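# Clip the netting's taped edge onto a hoop leg

## Task

Using either of the two pegs, clamp the taped border of the netting onto the nearer leg of the middle hoop on the left (left as the robot sees it). The peg must sit at right angles to the leg, with the leg deep between its jaws, and at the spot where the jaws close on the leg the tape must span the full jaw width on each side.

## Robot and tools

Robot: two arms, left_arm with a five-fingered left hand and right_arm with a right hand. In the scene frame the left base stands near (+0.040, +0.471, 0) m and the right base near (-0.020, -0.457, 0) m, both yawed very slightly. The scene frame has its origin at table-top height, halfway between the arms, with +x reaching out over the table, +y toward left_arm and +z up. Arm names are not image sides. show_instructions returns the reference pictures for the task.

Hand point: each arm is steered by a point 0.15 m out from the wrist flange and 0.05 m in front of the palm. Its +z runs along the straightened fingers (fingertips end 0.06 to 0.07 m beyond it), +y points out of the palm, and +x crosses the palm away from the thumb on the right hand, toward the thumb on the left hand. A wrist bracket on the little-finger side can strike things, and with fingers level the wrist may sit lower than the hand point and touch the table first.

Row layout: every row is one flat list of 28 numbers, each in [-1, 1], even when only one arm moves. Left arm first: dx, dy, dz, rx, ry, rz, then grasp numbers a, b, c, then exactly 0, 0, 0, then force_limit, speed. Then the same 14 for the right arm. The six pose numbers are offsets, not poses: they are measured from that arm's Hand target at the start of the action or move, along scene-frame axes, with 1.0 meaning 0.6 m for dx/dy/dz or 180 degrees for rx/ry/rz; rx, ry, rz form one rotation vector turning about the Hand target position. All six at 0 re-requests the current Hand target. Sending the same offset again moves the arm further. The controller limits commanded orientation to 32 degrees from the measured one per step.

Grasp numbers (each -1 to +1, shares add up, motor values clipped): a curls index and middle and bends the thumb; b curls ring and little; c swings the thumb across in front of the palm. All zero is a fully open hand. Thumb swung in (c = 1) with a about 0.5 to 0.75 pinches the index tip against the thumb; the opposed grip holds things roughly 0.035 to 0.065 m thick. force_limit maps -1 to about 0 N and +1 to 10 N at the fingertip (15 N for thumb motors); speed goes from near zero at -1 to full at +0.48 and above. Close gently with speed around -0.94 or lower. To keep a hand unchanged or hold a grip, repeat its previous eight hand numbers.

Tools:
- execute_actions(actions, cameras): actions is a list of actions; each action is up to 15 rows, one per 1/30 s step, the final row held if fewer. Every row in an action counts from the same starting Hand target. An empty actions list returns all camera images.
- move(target, speed, blend, stop_force, zero, blocking, cameras): target is one 28-number row or a list of up to 15 rows, every row an offset from the same starting Hand targets. speed is top path speed in m/s, 0.002 to 3.6 (default 0.25), turning at up to twice that in rad/s; one value or one per target. blend in metres rounds corners in a list (0 stops at each). stop_force, 3 to 120 N, ends an arm's path when its wrist sensor feels that much push against the motion; unreliable while the hand turns, and omit it when pulling away from a contact. zero (default true) re-zeroes before the move. blocking=false returns early but cannot be combined with stop_force. Paths do not avoid obstacles.
- wait(seconds 0 to 10), stop() to brake a running move, zoom_image(camera, region [x0,y0,x1,y1] pixels, at most 504 by 504) on the latest image of one of cam_high, cam_low, cam_front, cam_level, cam_over, cam_left_wrist, cam_right_wrist (all 896x504), zero_wrist_force(arm), finished_scene().

Results: end_effector_position (m), end_effector_quat_wxyz and velocities in the scene frame; Hand target is the last commanded pose that later offsets start from, and the hand often rests a little short of it, so send the missing distance as a new offset. hand_measured, hand_stopped_by (moving, target, force, stalled, fault) and hand_load_n list six motors in order little, ring, middle, index, thumb_bend, thumb_turn; a load dropping near zero signals a lost grip. Wrist force and torque are in the hand's own axes. The move line reports done, off_target, moving, held or fault, plus limits such as paced or held. Joint velocities "within noise" means at rest. MOTOR HOT warns of overheating; an over-temperature fault freezes the arm for a while.

Cautions: the arms are stiff, so commanding past a firm contact can trigger a fault stop; a joint torque over its limit (shoulder and elbow 142 N m, wrists 26.6 N m) or about 150 N of outside force halts that arm for 10 s. Never let the arms press or hit each other, or a hand close on the other hand. Steer around an arm's own base rather than close past it. Approach contacts slowly, do not release the peg or netting while they move, never let anything fall or be left off the table, and check that the peg stays clamped without help before calling finished_scene.

Each tool is called by a JSON object that holds its "method" and its "body", one argument or row to a line.

Reference images:

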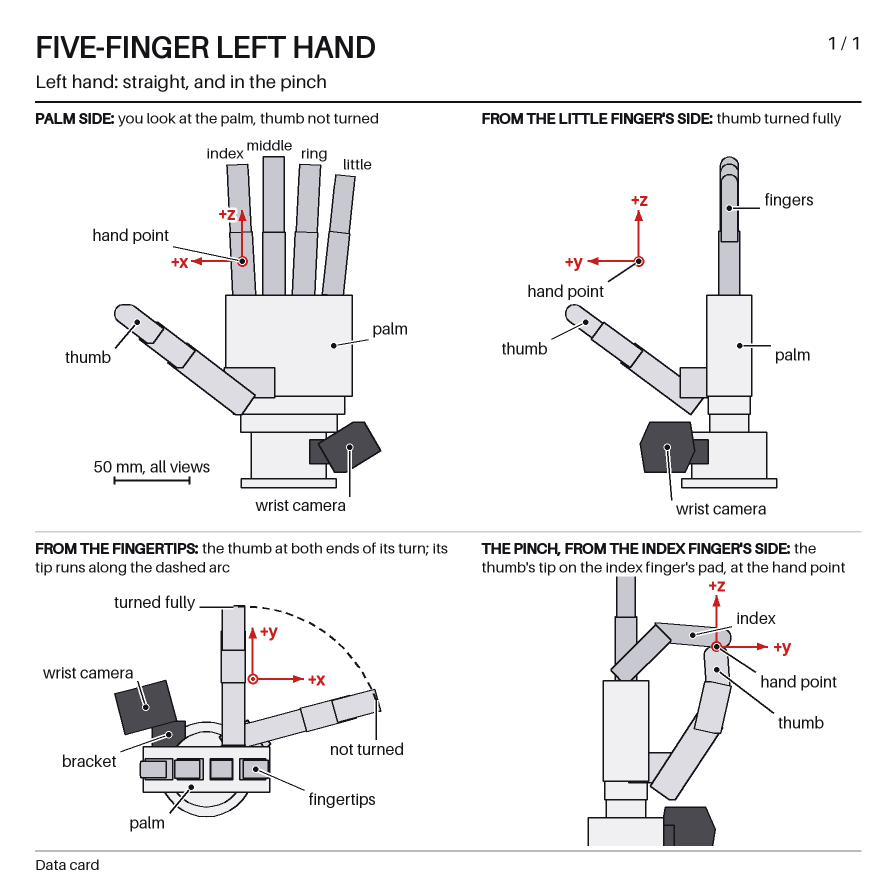

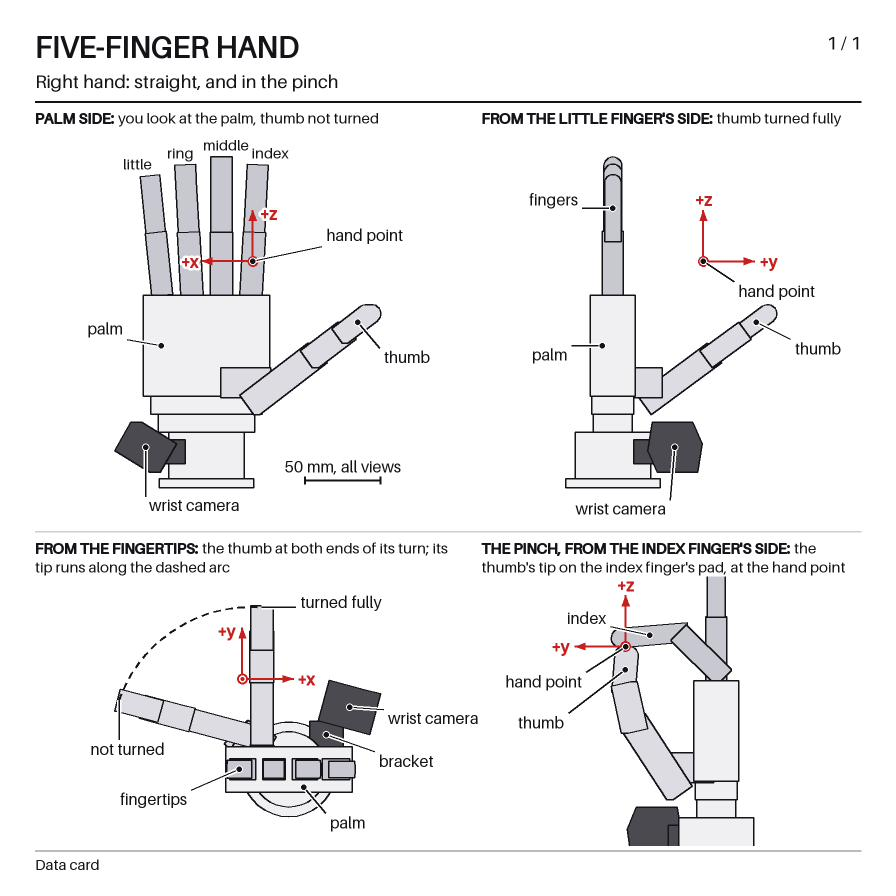

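## Session

{"method": "execute_actions", "body": {
  "actions": [],
  "cameras": ["all"]
}}

Scene clock: 0.00 s.
left_arm: end_effector_position=(+0.5537, +0.7927, +0.2214) hand_measured=(+1.000, +1.000, +1.000, +1.000, +1.000, +1.000) hand_load_n=(+0.0, +0.0, +0.0, +0.0, +0.0, +0.0) hand_stopped_by=(target, target, target, target, target, target) hand_force_limit=0.00 hand_speed=-0.80 end_effector_quat_wxyz=(+0.150, +0.906, +0.108, +0.382) | right_arm: end_effector_position=(+0.6783, -0.8973, +0.1331) hand_measured=(+1.000, +1.000, +1.000, +1.000, +1.000, +1.000) hand_load_n=(+0.0, +0.0, +0.0, +0.0, +0.0, +0.0) hand_stopped_by=(target, target, target, target, target, target) hand_force_limit=0.00 hand_speed=-0.80 end_effector_quat_wxyz=(+0.431, +0.557, +0.696, -0.138)
Joint positions: left_arm=[4.374 -2.164 -1.386 2.112 -0.734 2.472] | right_arm=[-0.635 -0.837 1.253 0.235 1.801 -1.033]
Joint velocities: within noise
Joint torques (N m): no reading
Wrist force (N): no reading
Wrist torque (N m): no reading
Wrist force, peak (N): no reading
Hand target: left_arm +0.5537, +0.7927, +0.2214; +0.150, +0.906, +0.108, +0.382 | right_arm +0.6783, -0.8973, +0.1331; +0.431, +0.557, +0.696, -0.138

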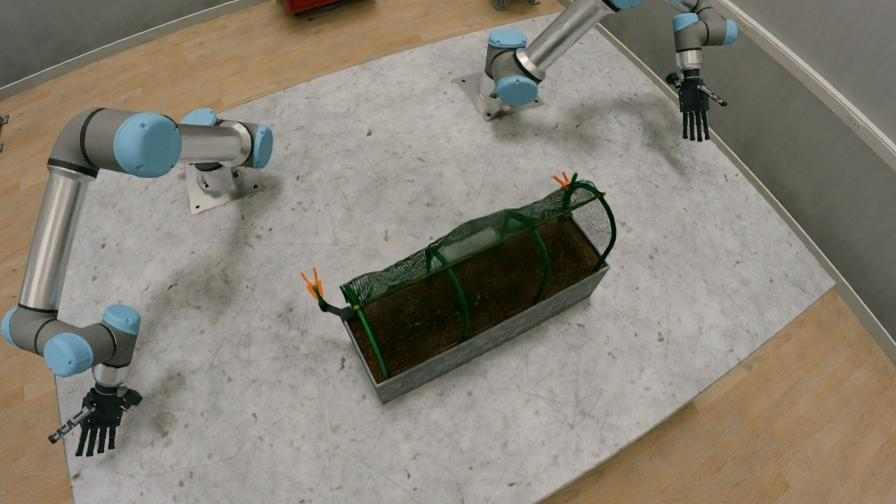

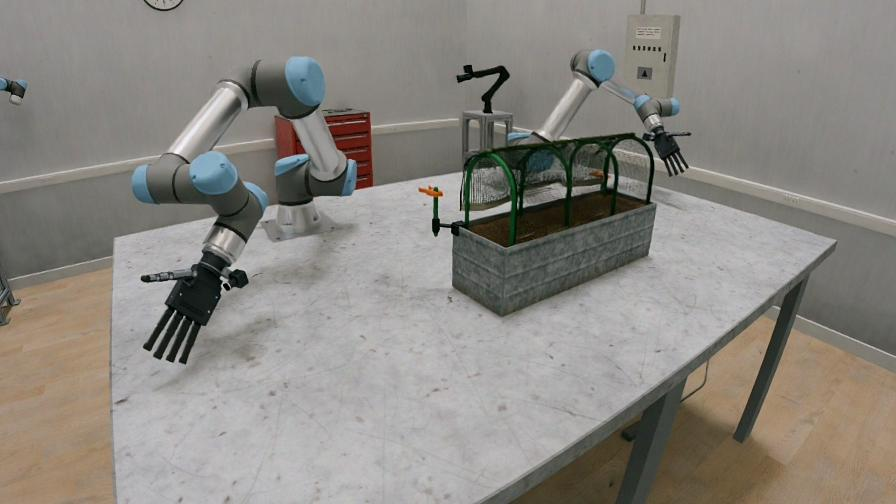

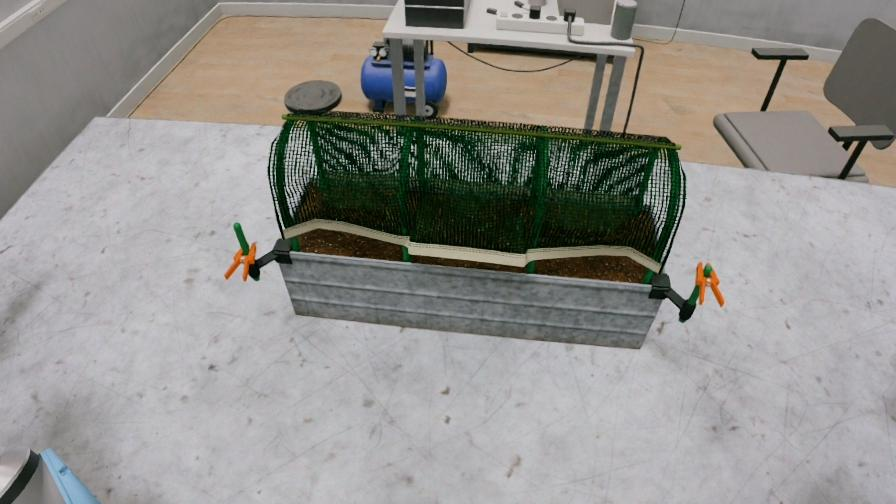

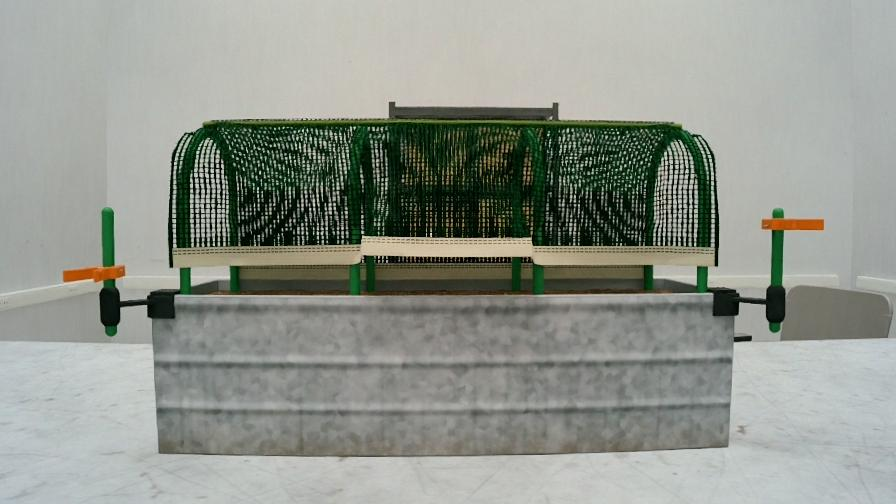

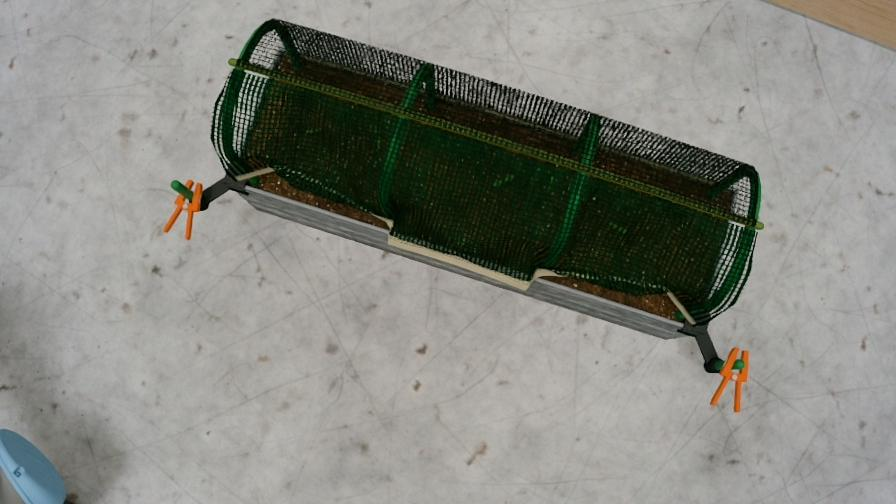

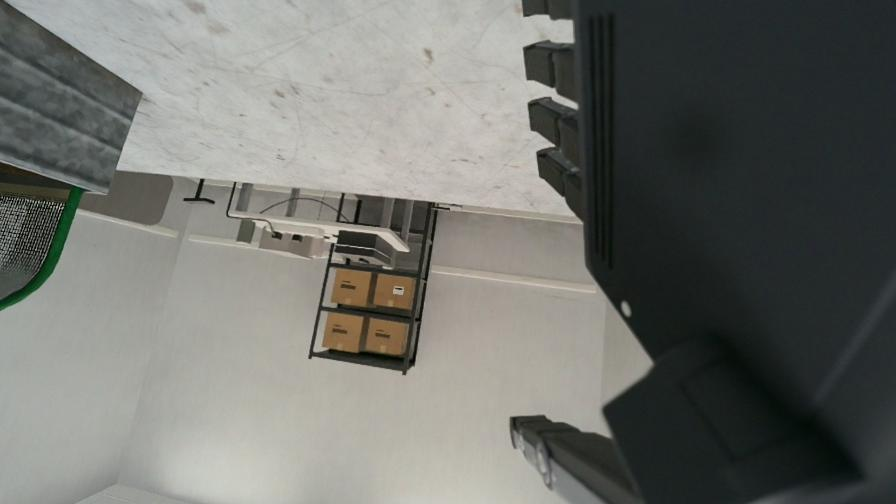

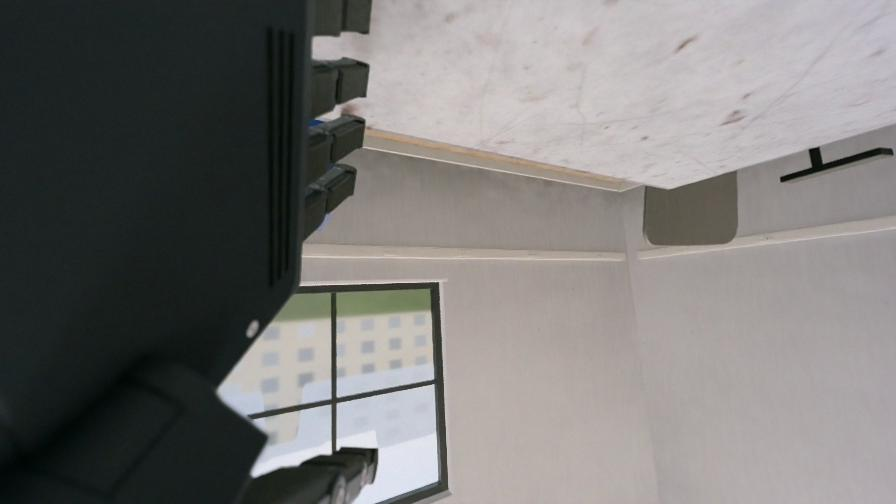

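{"method": "zoom_image", "body": {
  "camera": "cam_level",
  "region": [150, 200, 402, 342]
}}

{"method": "zoom_image", "body": {
  "camera": "cam_level",
  "region": [310, 210, 410, 310]
}}

{"method": "zoom_image", "body": {
  "camera": "cam_over",
  "region": [330, 160, 470, 290]
}}

{"method": "zoom_image", "body": {
  "camera": "cam_front",
  "region": [350, 180, 470, 300]
}}

{"method": "zoom_image", "body": {
  "camera": "cam_level",
  "region": [50, 190, 200, 350]
}}

{"method": "zoom_image", "body": {
  "camera": "cam_over",
  "region": [150, 140, 290, 260]
}}

{"method": "zoom_image", "body": {
  "camera": "cam_level",
  "region": [690, 190, 840, 350]
}}

{"method": "zoom_image", "body": {
  "camera": "cam_over",
  "region": [660, 300, 790, 430]
}}

Scaled by 2.000 from the camera's 896x504 image, which has a finer 1280x720 frame.

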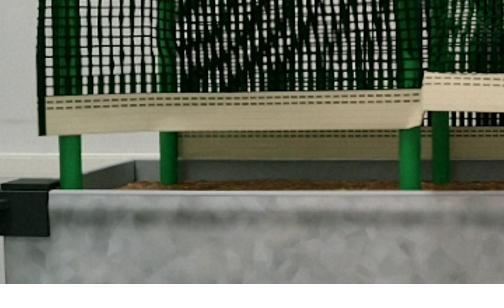

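Scaled by 5.040 from the camera's 896x504 image, which has a finer 1280x720 frame.

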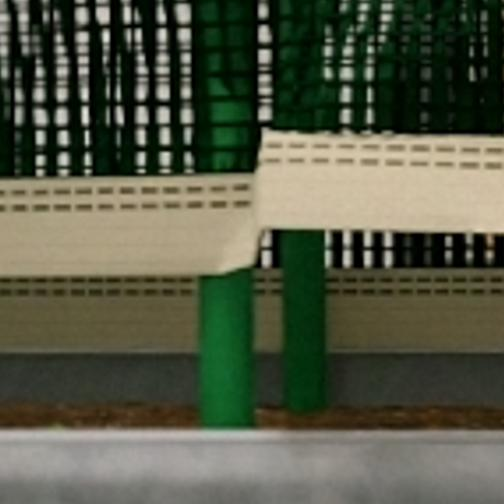

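Scaled by 3.600 from the camera's 896x504 image, which has a finer 1280x720 frame.

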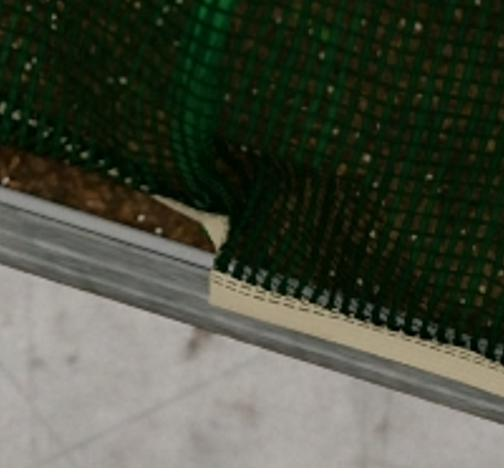

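Scaled by 4.200 from the camera's 896x504 image, which has a finer 1280x720 frame.

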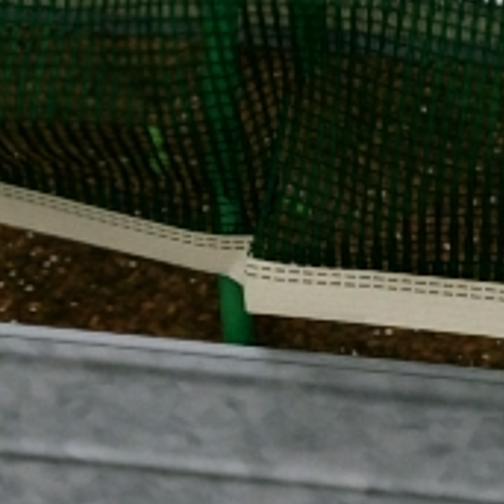

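Scaled by 3.150 from the camera's 896x504 image, which has a finer 1280x720 frame.

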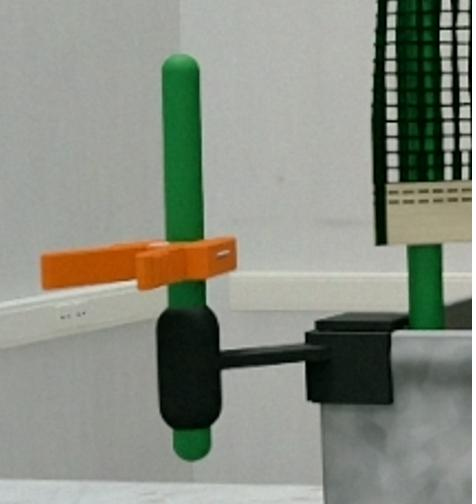

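Scaled by 3.600 from the camera's 896x504 image, which has a finer 1280x720 frame.

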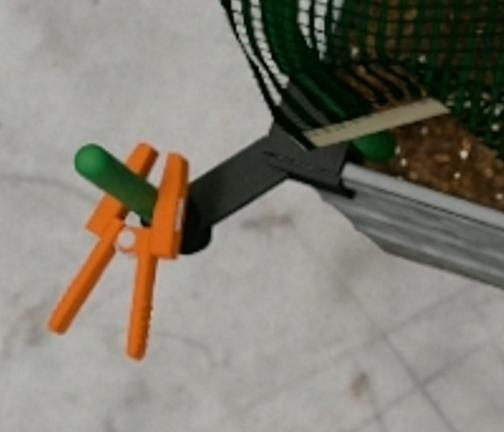

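Scaled by 3.150 from the camera's 896x504 image, which has a finer 1280x720 frame.

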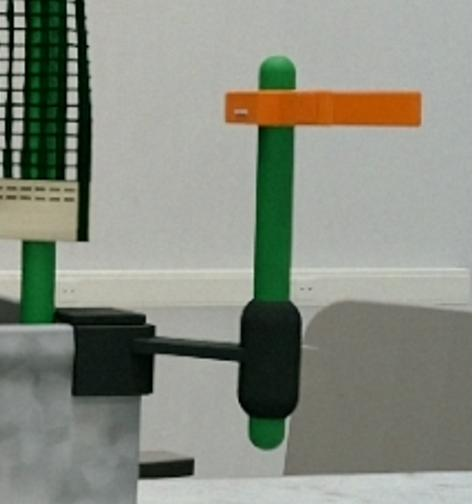

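Scaled by 3.877 from the camera's 896x504 image, which has a finer 1280x720 frame.

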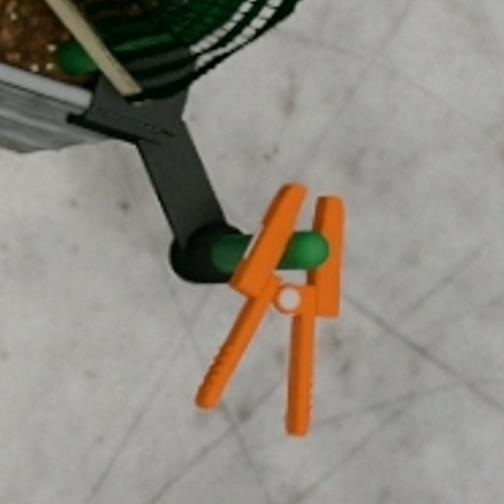

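{"method": "zoom_image", "body": {
  "camera": "cam_front",
  "region": [220, 200, 500, 360]
}}

{"method": "zoom_image", "body": {
  "camera": "cam_front",
  "region": [450, 180, 730, 340]
}}

{"method": "zoom_image", "body": {
  "camera": "cam_over",
  "region": [150, 20, 450, 250]
}}

{"method": "zoom_image", "body": {
  "camera": "cam_over",
  "region": [370, 100, 770, 400]
}}

{"method": "zoom_image", "body": {
  "camera": "cam_low",
  "region": [420, 110, 680, 320]
}}

{"method": "zoom_image", "body": {
  "camera": "cam_high",
  "region": [280, 150, 660, 420]
}}

Scaled by 1.800 from the camera's 896x504 image, which has a finer 1280x720 frame.

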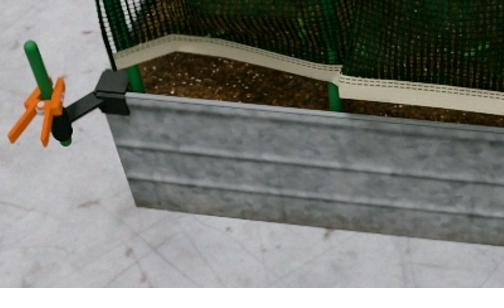

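Scaled by 1.800 from the camera's 896x504 image, which has a finer 1280x720 frame.

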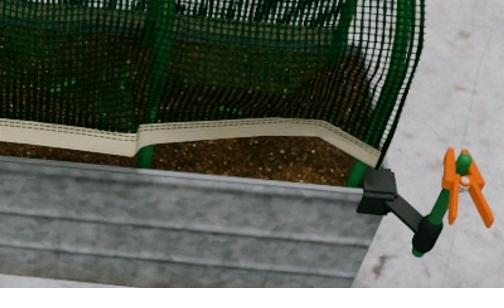

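Scaled by 1.680 from the camera's 896x504 image, which has a finer 1280x720 frame.

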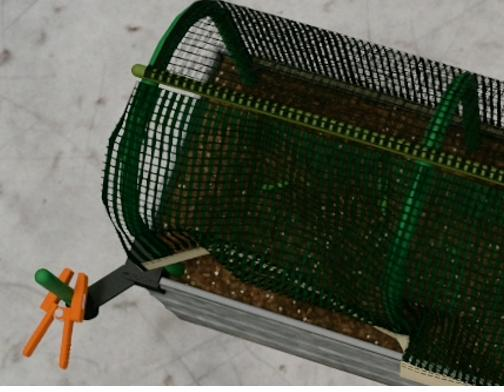

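Scaled by 1.260 from the camera's 896x504 image, which has a finer 1280x720 frame.

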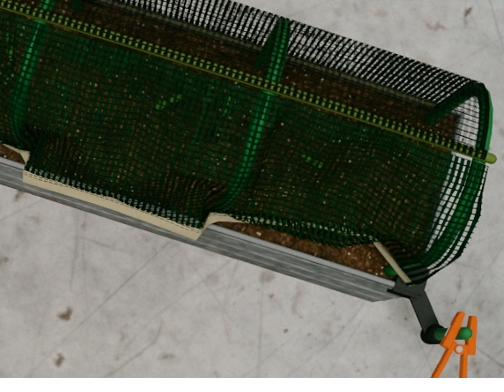

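Scaled by 1.938 from the camera's 896x504 image, which has a finer 1280x720 frame.

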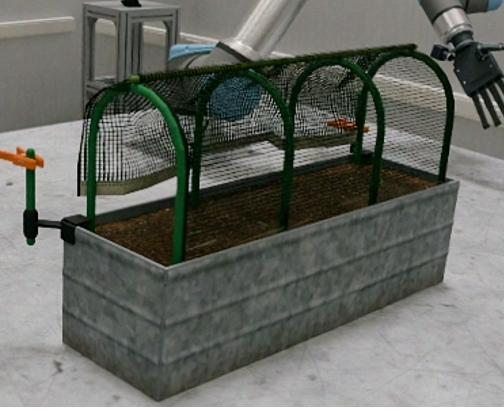

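Scaled by 1.326 from the camera's 896x504 image, which has a finer 1280x720 frame.

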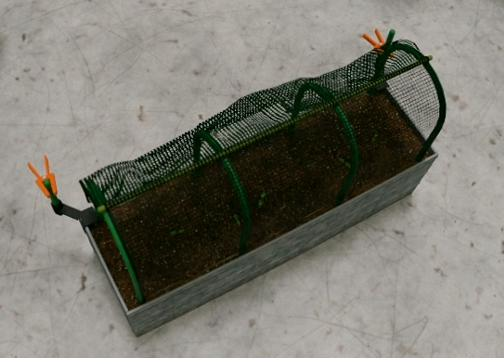

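{"method": "move", "body": {
  "target": [-0.223, -0.571, 0.381, 0.437, 0.271, 0.081, 0.25, 0, 1, 0, 0, 0, 0, 0, 0, 0, 0, 0, 0, 0, 0, 0, 0, 0, 0, 0, 0, -0.8],
  "speed": 0.3,
  "cameras": ["all"]
}}

Scene clock: 11.57 s.
left_arm: end_effector_position=(+0.4455, +0.5113, +0.4131) hand_measured=(+1.000, +0.962, +0.650, +0.500, +0.462, -1.000) hand_load_n=(+0.0, +0.0, +0.0, +0.0, +0.0, +0.0) hand_stopped_by=(target, target, target, target, target, target) hand_force_limit=0.00 hand_speed=0.00 end_effector_quat_wxyz=(-0.424, +0.900, +0.004, +0.097) | right_arm: end_effector_position=(+0.6783, -0.8973, +0.1331) hand_measured=(+1.000, +1.000, +1.000, +1.000, +1.000, +1.000) hand_load_n=(+0.0, +0.0, +0.0, +0.0, +0.0, +0.0) hand_stopped_by=(target, target, target, target, target, target) hand_force_limit=0.00 hand_speed=-0.80 end_effector_quat_wxyz=(+0.431, +0.557, +0.696, -0.138)
Joint positions: left_arm=[3.249 -1.627 -1.371 1.774 -2.419 1.793] | right_arm=[-0.635 -0.837 1.253 0.235 1.801 -1.033]
Joint torques (N m): left_arm=[9.78 28.76 4.64 -0.22 0.57 1.42] | right_arm=[0.56 -45.59 -17.14 0.14 0.47 0.12]
Wrist force (N): left_arm=[1.4 1.4 -1.4] | right_arm=[0.2 0.2 0.1]
Wrist torque (N m): left_arm=[0.30 -0.23 -0.13] | right_arm=[0.02 -0.04 0.01]
Wrist force, peak (N): left_arm=[2.1 3.1 -4.9] | right_arm=[0.5 0.1 0.3]
Hand target: left_arm +0.4456, +0.5114, +0.4130; -0.424, +0.900, +0.004, +0.097 (not the last commanded pose) | right_arm +0.6783, -0.8973, +0.1331; +0.431, +0.557, +0.696, -0.138
Off the commanded pose: left_arm 0.076 m, 18 deg | right_arm 0.000 m, 0 deg.
move: held (left_arm; a check stopped the path); limits=held
pose unreachable (left arm): on one or more control steps of this call, first in action 0 (counted from 0), this arm could not follow its commanded pose, so it was not sent that pose on those steps. It may still have moved: this result reports where it is.
cause: moving toward the commanded pose would bring two parts of the arm too close to each other (joints 4 (wrist 1) to 6 (wrist 3) lie between them).

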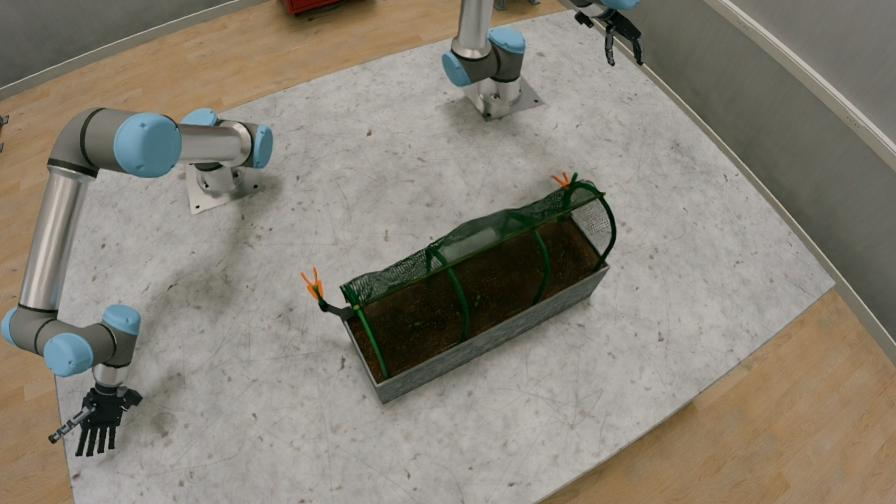

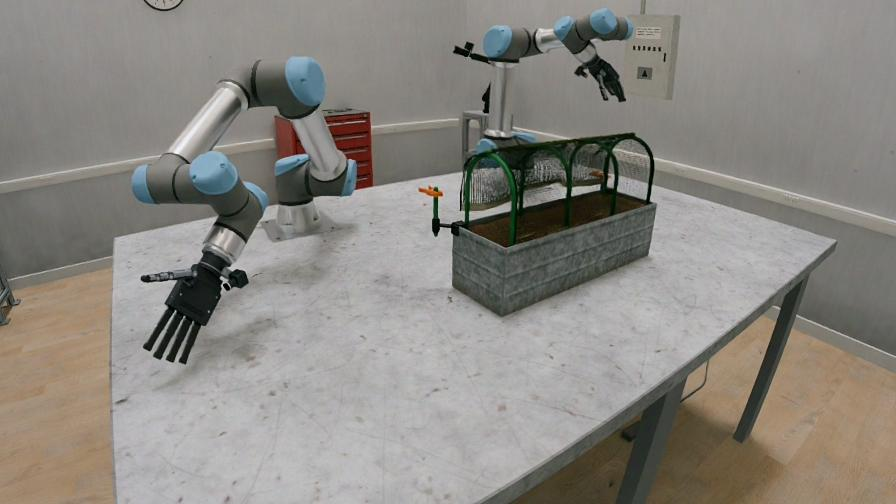

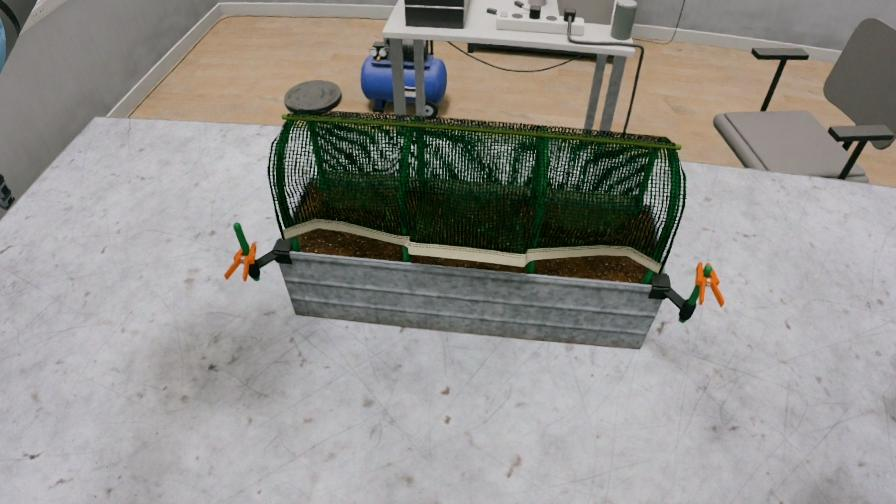

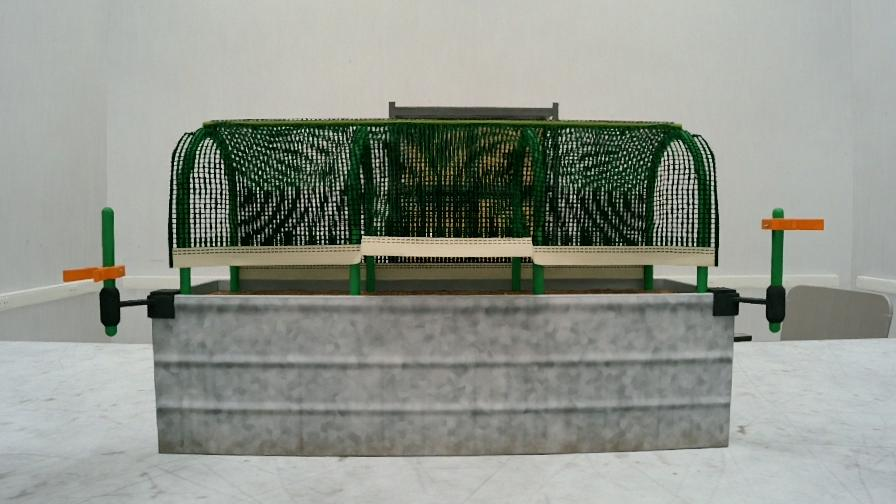

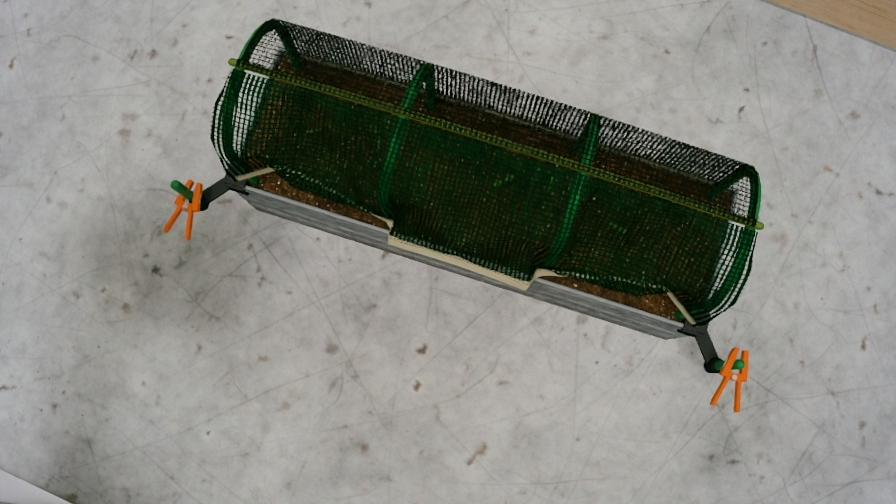

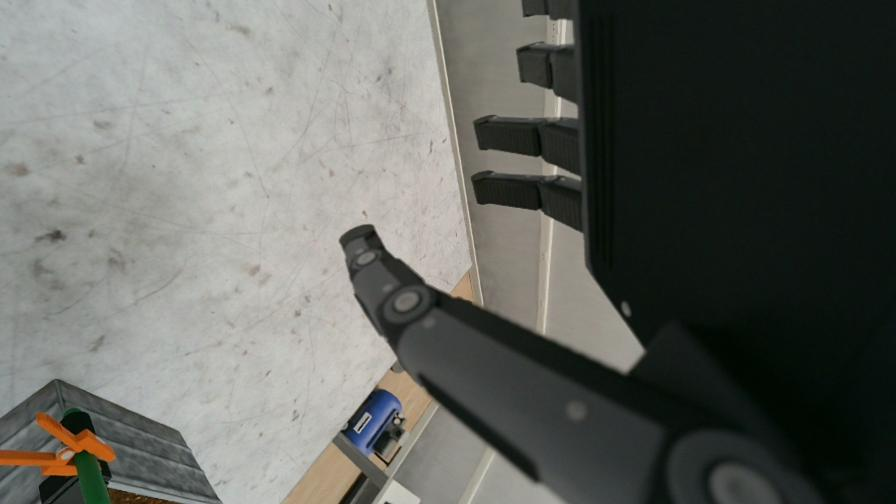

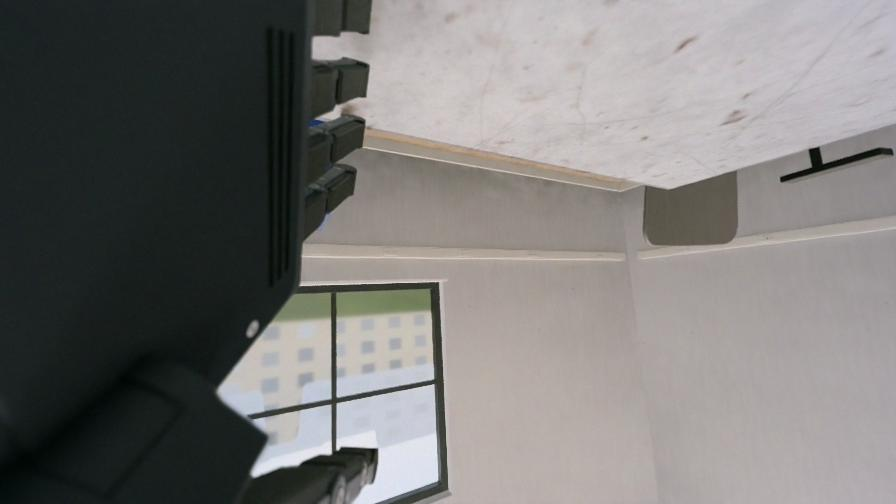

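{"method": "move", "body": {
  "target": [
    [0.044,-0.321,-0.06,-0.2345,-0.0168,-0.085,0,0,0,0,0,0,0,0, 0,0,0,0,0,0,0,0,0,0,0,0,0,-0.8],
    [0.002,-0.599,0.112,-0.469,-0.0335,-0.17,0,0,0,0,0,0,0,0, 0,0,0,0,0,0,0,0,0,0,0,0,0,-0.8],
    [-0.051,-0.671,0.275,-0.5993,-0.0428,-0.2172,0,0,0,0,0,0,0,0, 0,0,0,0,0,0,0,0,0,0,0,0,0,-0.8],
    [-0.111,-0.666,0.44,-0.7223,-0.0516,-0.2618,0,0,0,0,0,0,0,0, 0,0,0,0,0,0,0,0,0,0,0,0,0,-0.8],
    [-0.166,-0.602,0.575,-0.8338,-0.0596,-0.3022,0,0,0,0,0,0,0,0, 0,0,0,0,0,0,0,0,0,0,0,0,0,-0.8],
    [-0.198,-0.526,0.652,-0.9119,-0.0651,-0.3306,0,0,0,0,0,0,0,0, 0,0,0,0,0,0,0,0,0,0,0,0,0,-0.8]
  ],
  "speed": 0.4,
  "blend": 0.015,
  "cameras": ["cam_high", "cam_low"]
}}

Scene clock: 30.13 s.
left_arm: end_effector_position=(+0.3268, +0.1957, +0.8041) hand_measured=(+1.000, +1.000, +1.000, +1.000, +1.000, +1.000) hand_load_n=(+0.0, +0.0, +0.0, +0.0, +0.0, +0.0) hand_stopped_by=(target, target, target, target, target, target) hand_force_limit=0.00 hand_speed=0.00 end_effector_quat_wxyz=(+0.858, +0.432, -0.187, +0.205) | right_arm: end_effector_position=(+0.6783, -0.8973, +0.1331) hand_measured=(+1.000, +1.000, +1.000, +1.000, +1.000, +1.000) hand_load_n=(+0.0, +0.0, +0.0, +0.0, +0.0, +0.0) hand_stopped_by=(target, target, target, target, target, target) hand_force_limit=0.00 hand_speed=-0.80 end_effector_quat_wxyz=(+0.431, +0.557, +0.696, -0.138)
Joint positions: left_arm=[3.251 -1.627 -1.37 1.776 0.636 1.788] | right_arm=[-0.635 -0.837 1.253 0.235 1.801 -1.033]
Joint torques (N m): left_arm=[-12.25 11.72 30.34 -4.25 3.01 -1.53] | right_arm=[0.43 -45.04 -17.13 0.34 0.57 0.08]
Wrist force (N): left_arm=[0.0 0.3 0.3] | right_arm=[0.2 0.1 0.1]
Wrist torque (N m): left_arm=[0.18 -0.12 0.26] | right_arm=[0.00 -0.03 0.01]
Wrist force, peak (N): left_arm=[1.4 1.7 -1.7] | right_arm=[0.5 0.5 0.1]
Hand target: left_arm +0.3268, +0.1958, +0.8042; +0.858, +0.431, -0.187, +0.205 | right_arm +0.6783, -0.8973, +0.1331; +0.431, +0.557, +0.696, -0.138
Off the commanded pose: left_arm 0.000 m, 0 deg | right_arm 0.000 m, 0 deg.
move: done
Images, in order (width x height): cam_high 896x504, cam_low 896x504.

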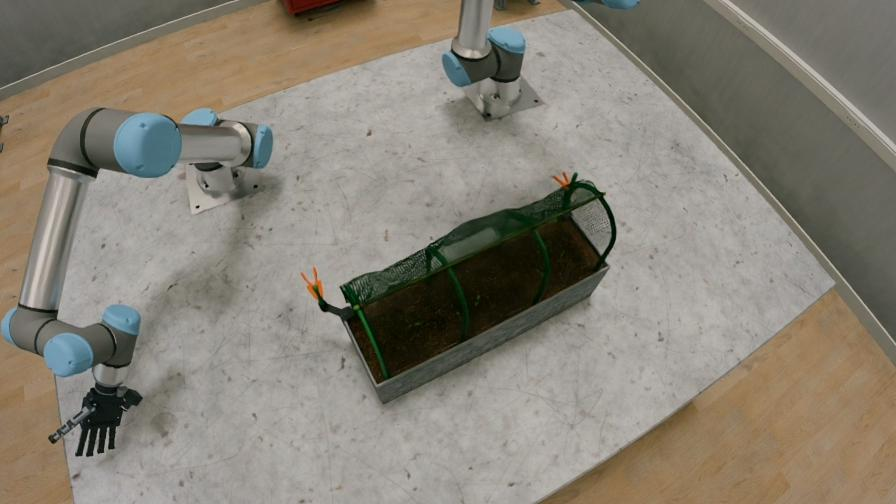

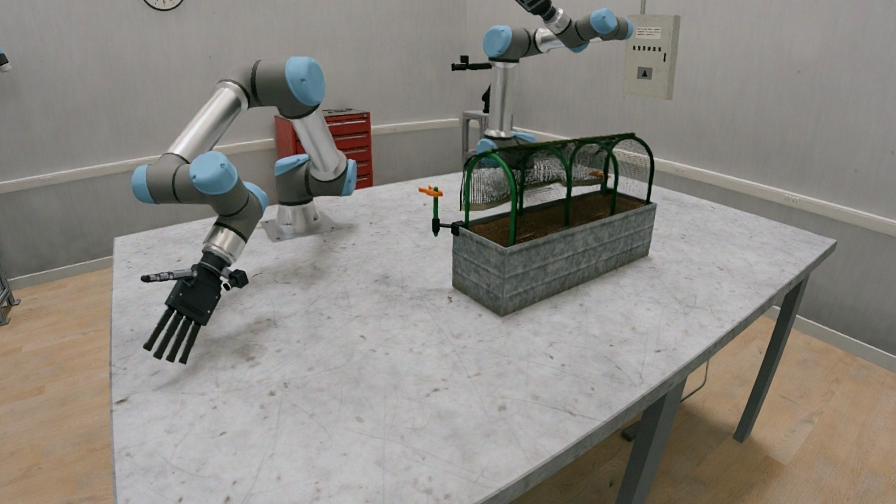

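{"method": "move", "body": {
  "target": [
    [0.255,-0.01,-0.007,0.12,0.0629,0.2438,0,0,0,0,0,0,0,0, 0,0,0,0,0,0,0,0,0,0,0,0,0,-0.8],
    [0.322,-0.01,-0.407,0.4594,0.0534,0.1599,0,0,0,0,0,0,0,0, 0,0,0,0,0,0,0,0,0,0,0,0,0,-0.8]
  ],
  "speed": 0.4,
  "blend": 0.02,
  "cameras": ["cam_high", "cam_low"]
}}

Scene clock: 35.07 s.
left_arm: end_effector_position=(+0.5199, +0.1898, +0.5600) hand_measured=(+1.000, +1.000, +1.000, +1.000, +1.000, +1.000) hand_load_n=(+0.0, +0.0, +0.0, +0.0, +0.0, +0.0) hand_stopped_by=(target, target, target, target, target, target) hand_force_limit=0.00 hand_speed=0.00 end_effector_quat_wxyz=(+0.303, +0.928, -0.105, +0.188) | right_arm: end_effector_position=(+0.6783, -0.8973, +0.1331) hand_measured=(+1.000, +1.000, +1.000, +1.000, +1.000, +1.000) hand_load_n=(+0.0, +0.0, +0.0, +0.0, +0.0, +0.0) hand_stopped_by=(target, target, target, target, target, target) hand_force_limit=0.00 hand_speed=-0.80 end_effector_quat_wxyz=(+0.431, +0.557, +0.696, -0.138)
Joint positions: left_arm=[3.312 -1.354 -1.533 -1.562 0.883 4.978] | right_arm=[-0.635 -0.837 1.253 0.235 1.801 -1.033]
Joint torques (N m): left_arm=[-11.32 4.71 33.4 0.41 1.16 1.72] | right_arm=[1.03 -45.34 -17.23 0.3 0.58 -0.08]
Wrist force (N): left_arm=[0.5 0.0 0.1] | right_arm=[0.5 0.2 0.1]
Wrist torque (N m): left_arm=[-0.02 -0.04 0.03] | right_arm=[0.02 -0.07 0.03]
Wrist force, peak (N): left_arm=[1.1 0.0 0.8] | right_arm=[0.4 0.5 0.2]
Hand target: left_arm +0.5200, +0.1898, +0.5600; +0.303, +0.928, -0.105, +0.188 | right_arm +0.6783, -0.8973, +0.1331; +0.431, +0.557, +0.696, -0.138
Off the commanded pose: left_arm 0.000 m, 0 deg | right_arm 0.000 m, 0 deg.
move: done; limits=paced
Images, in order (width x height): cam_high 896x504, cam_low 896x504.

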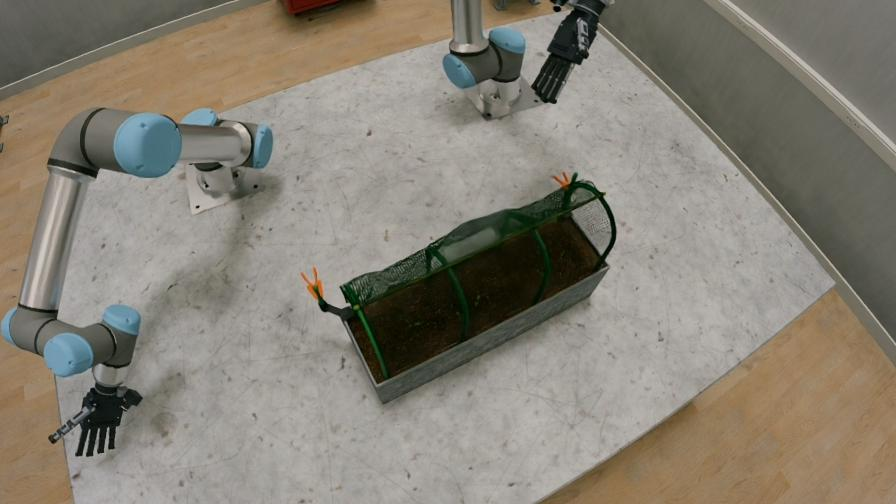

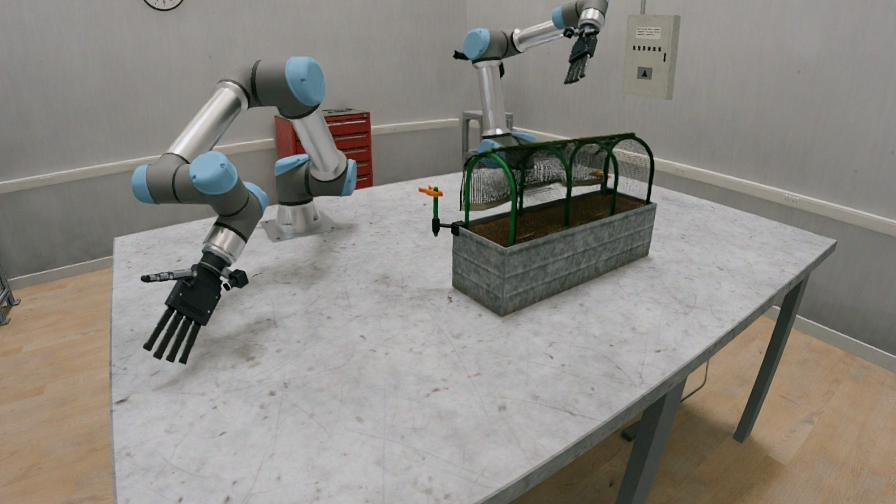

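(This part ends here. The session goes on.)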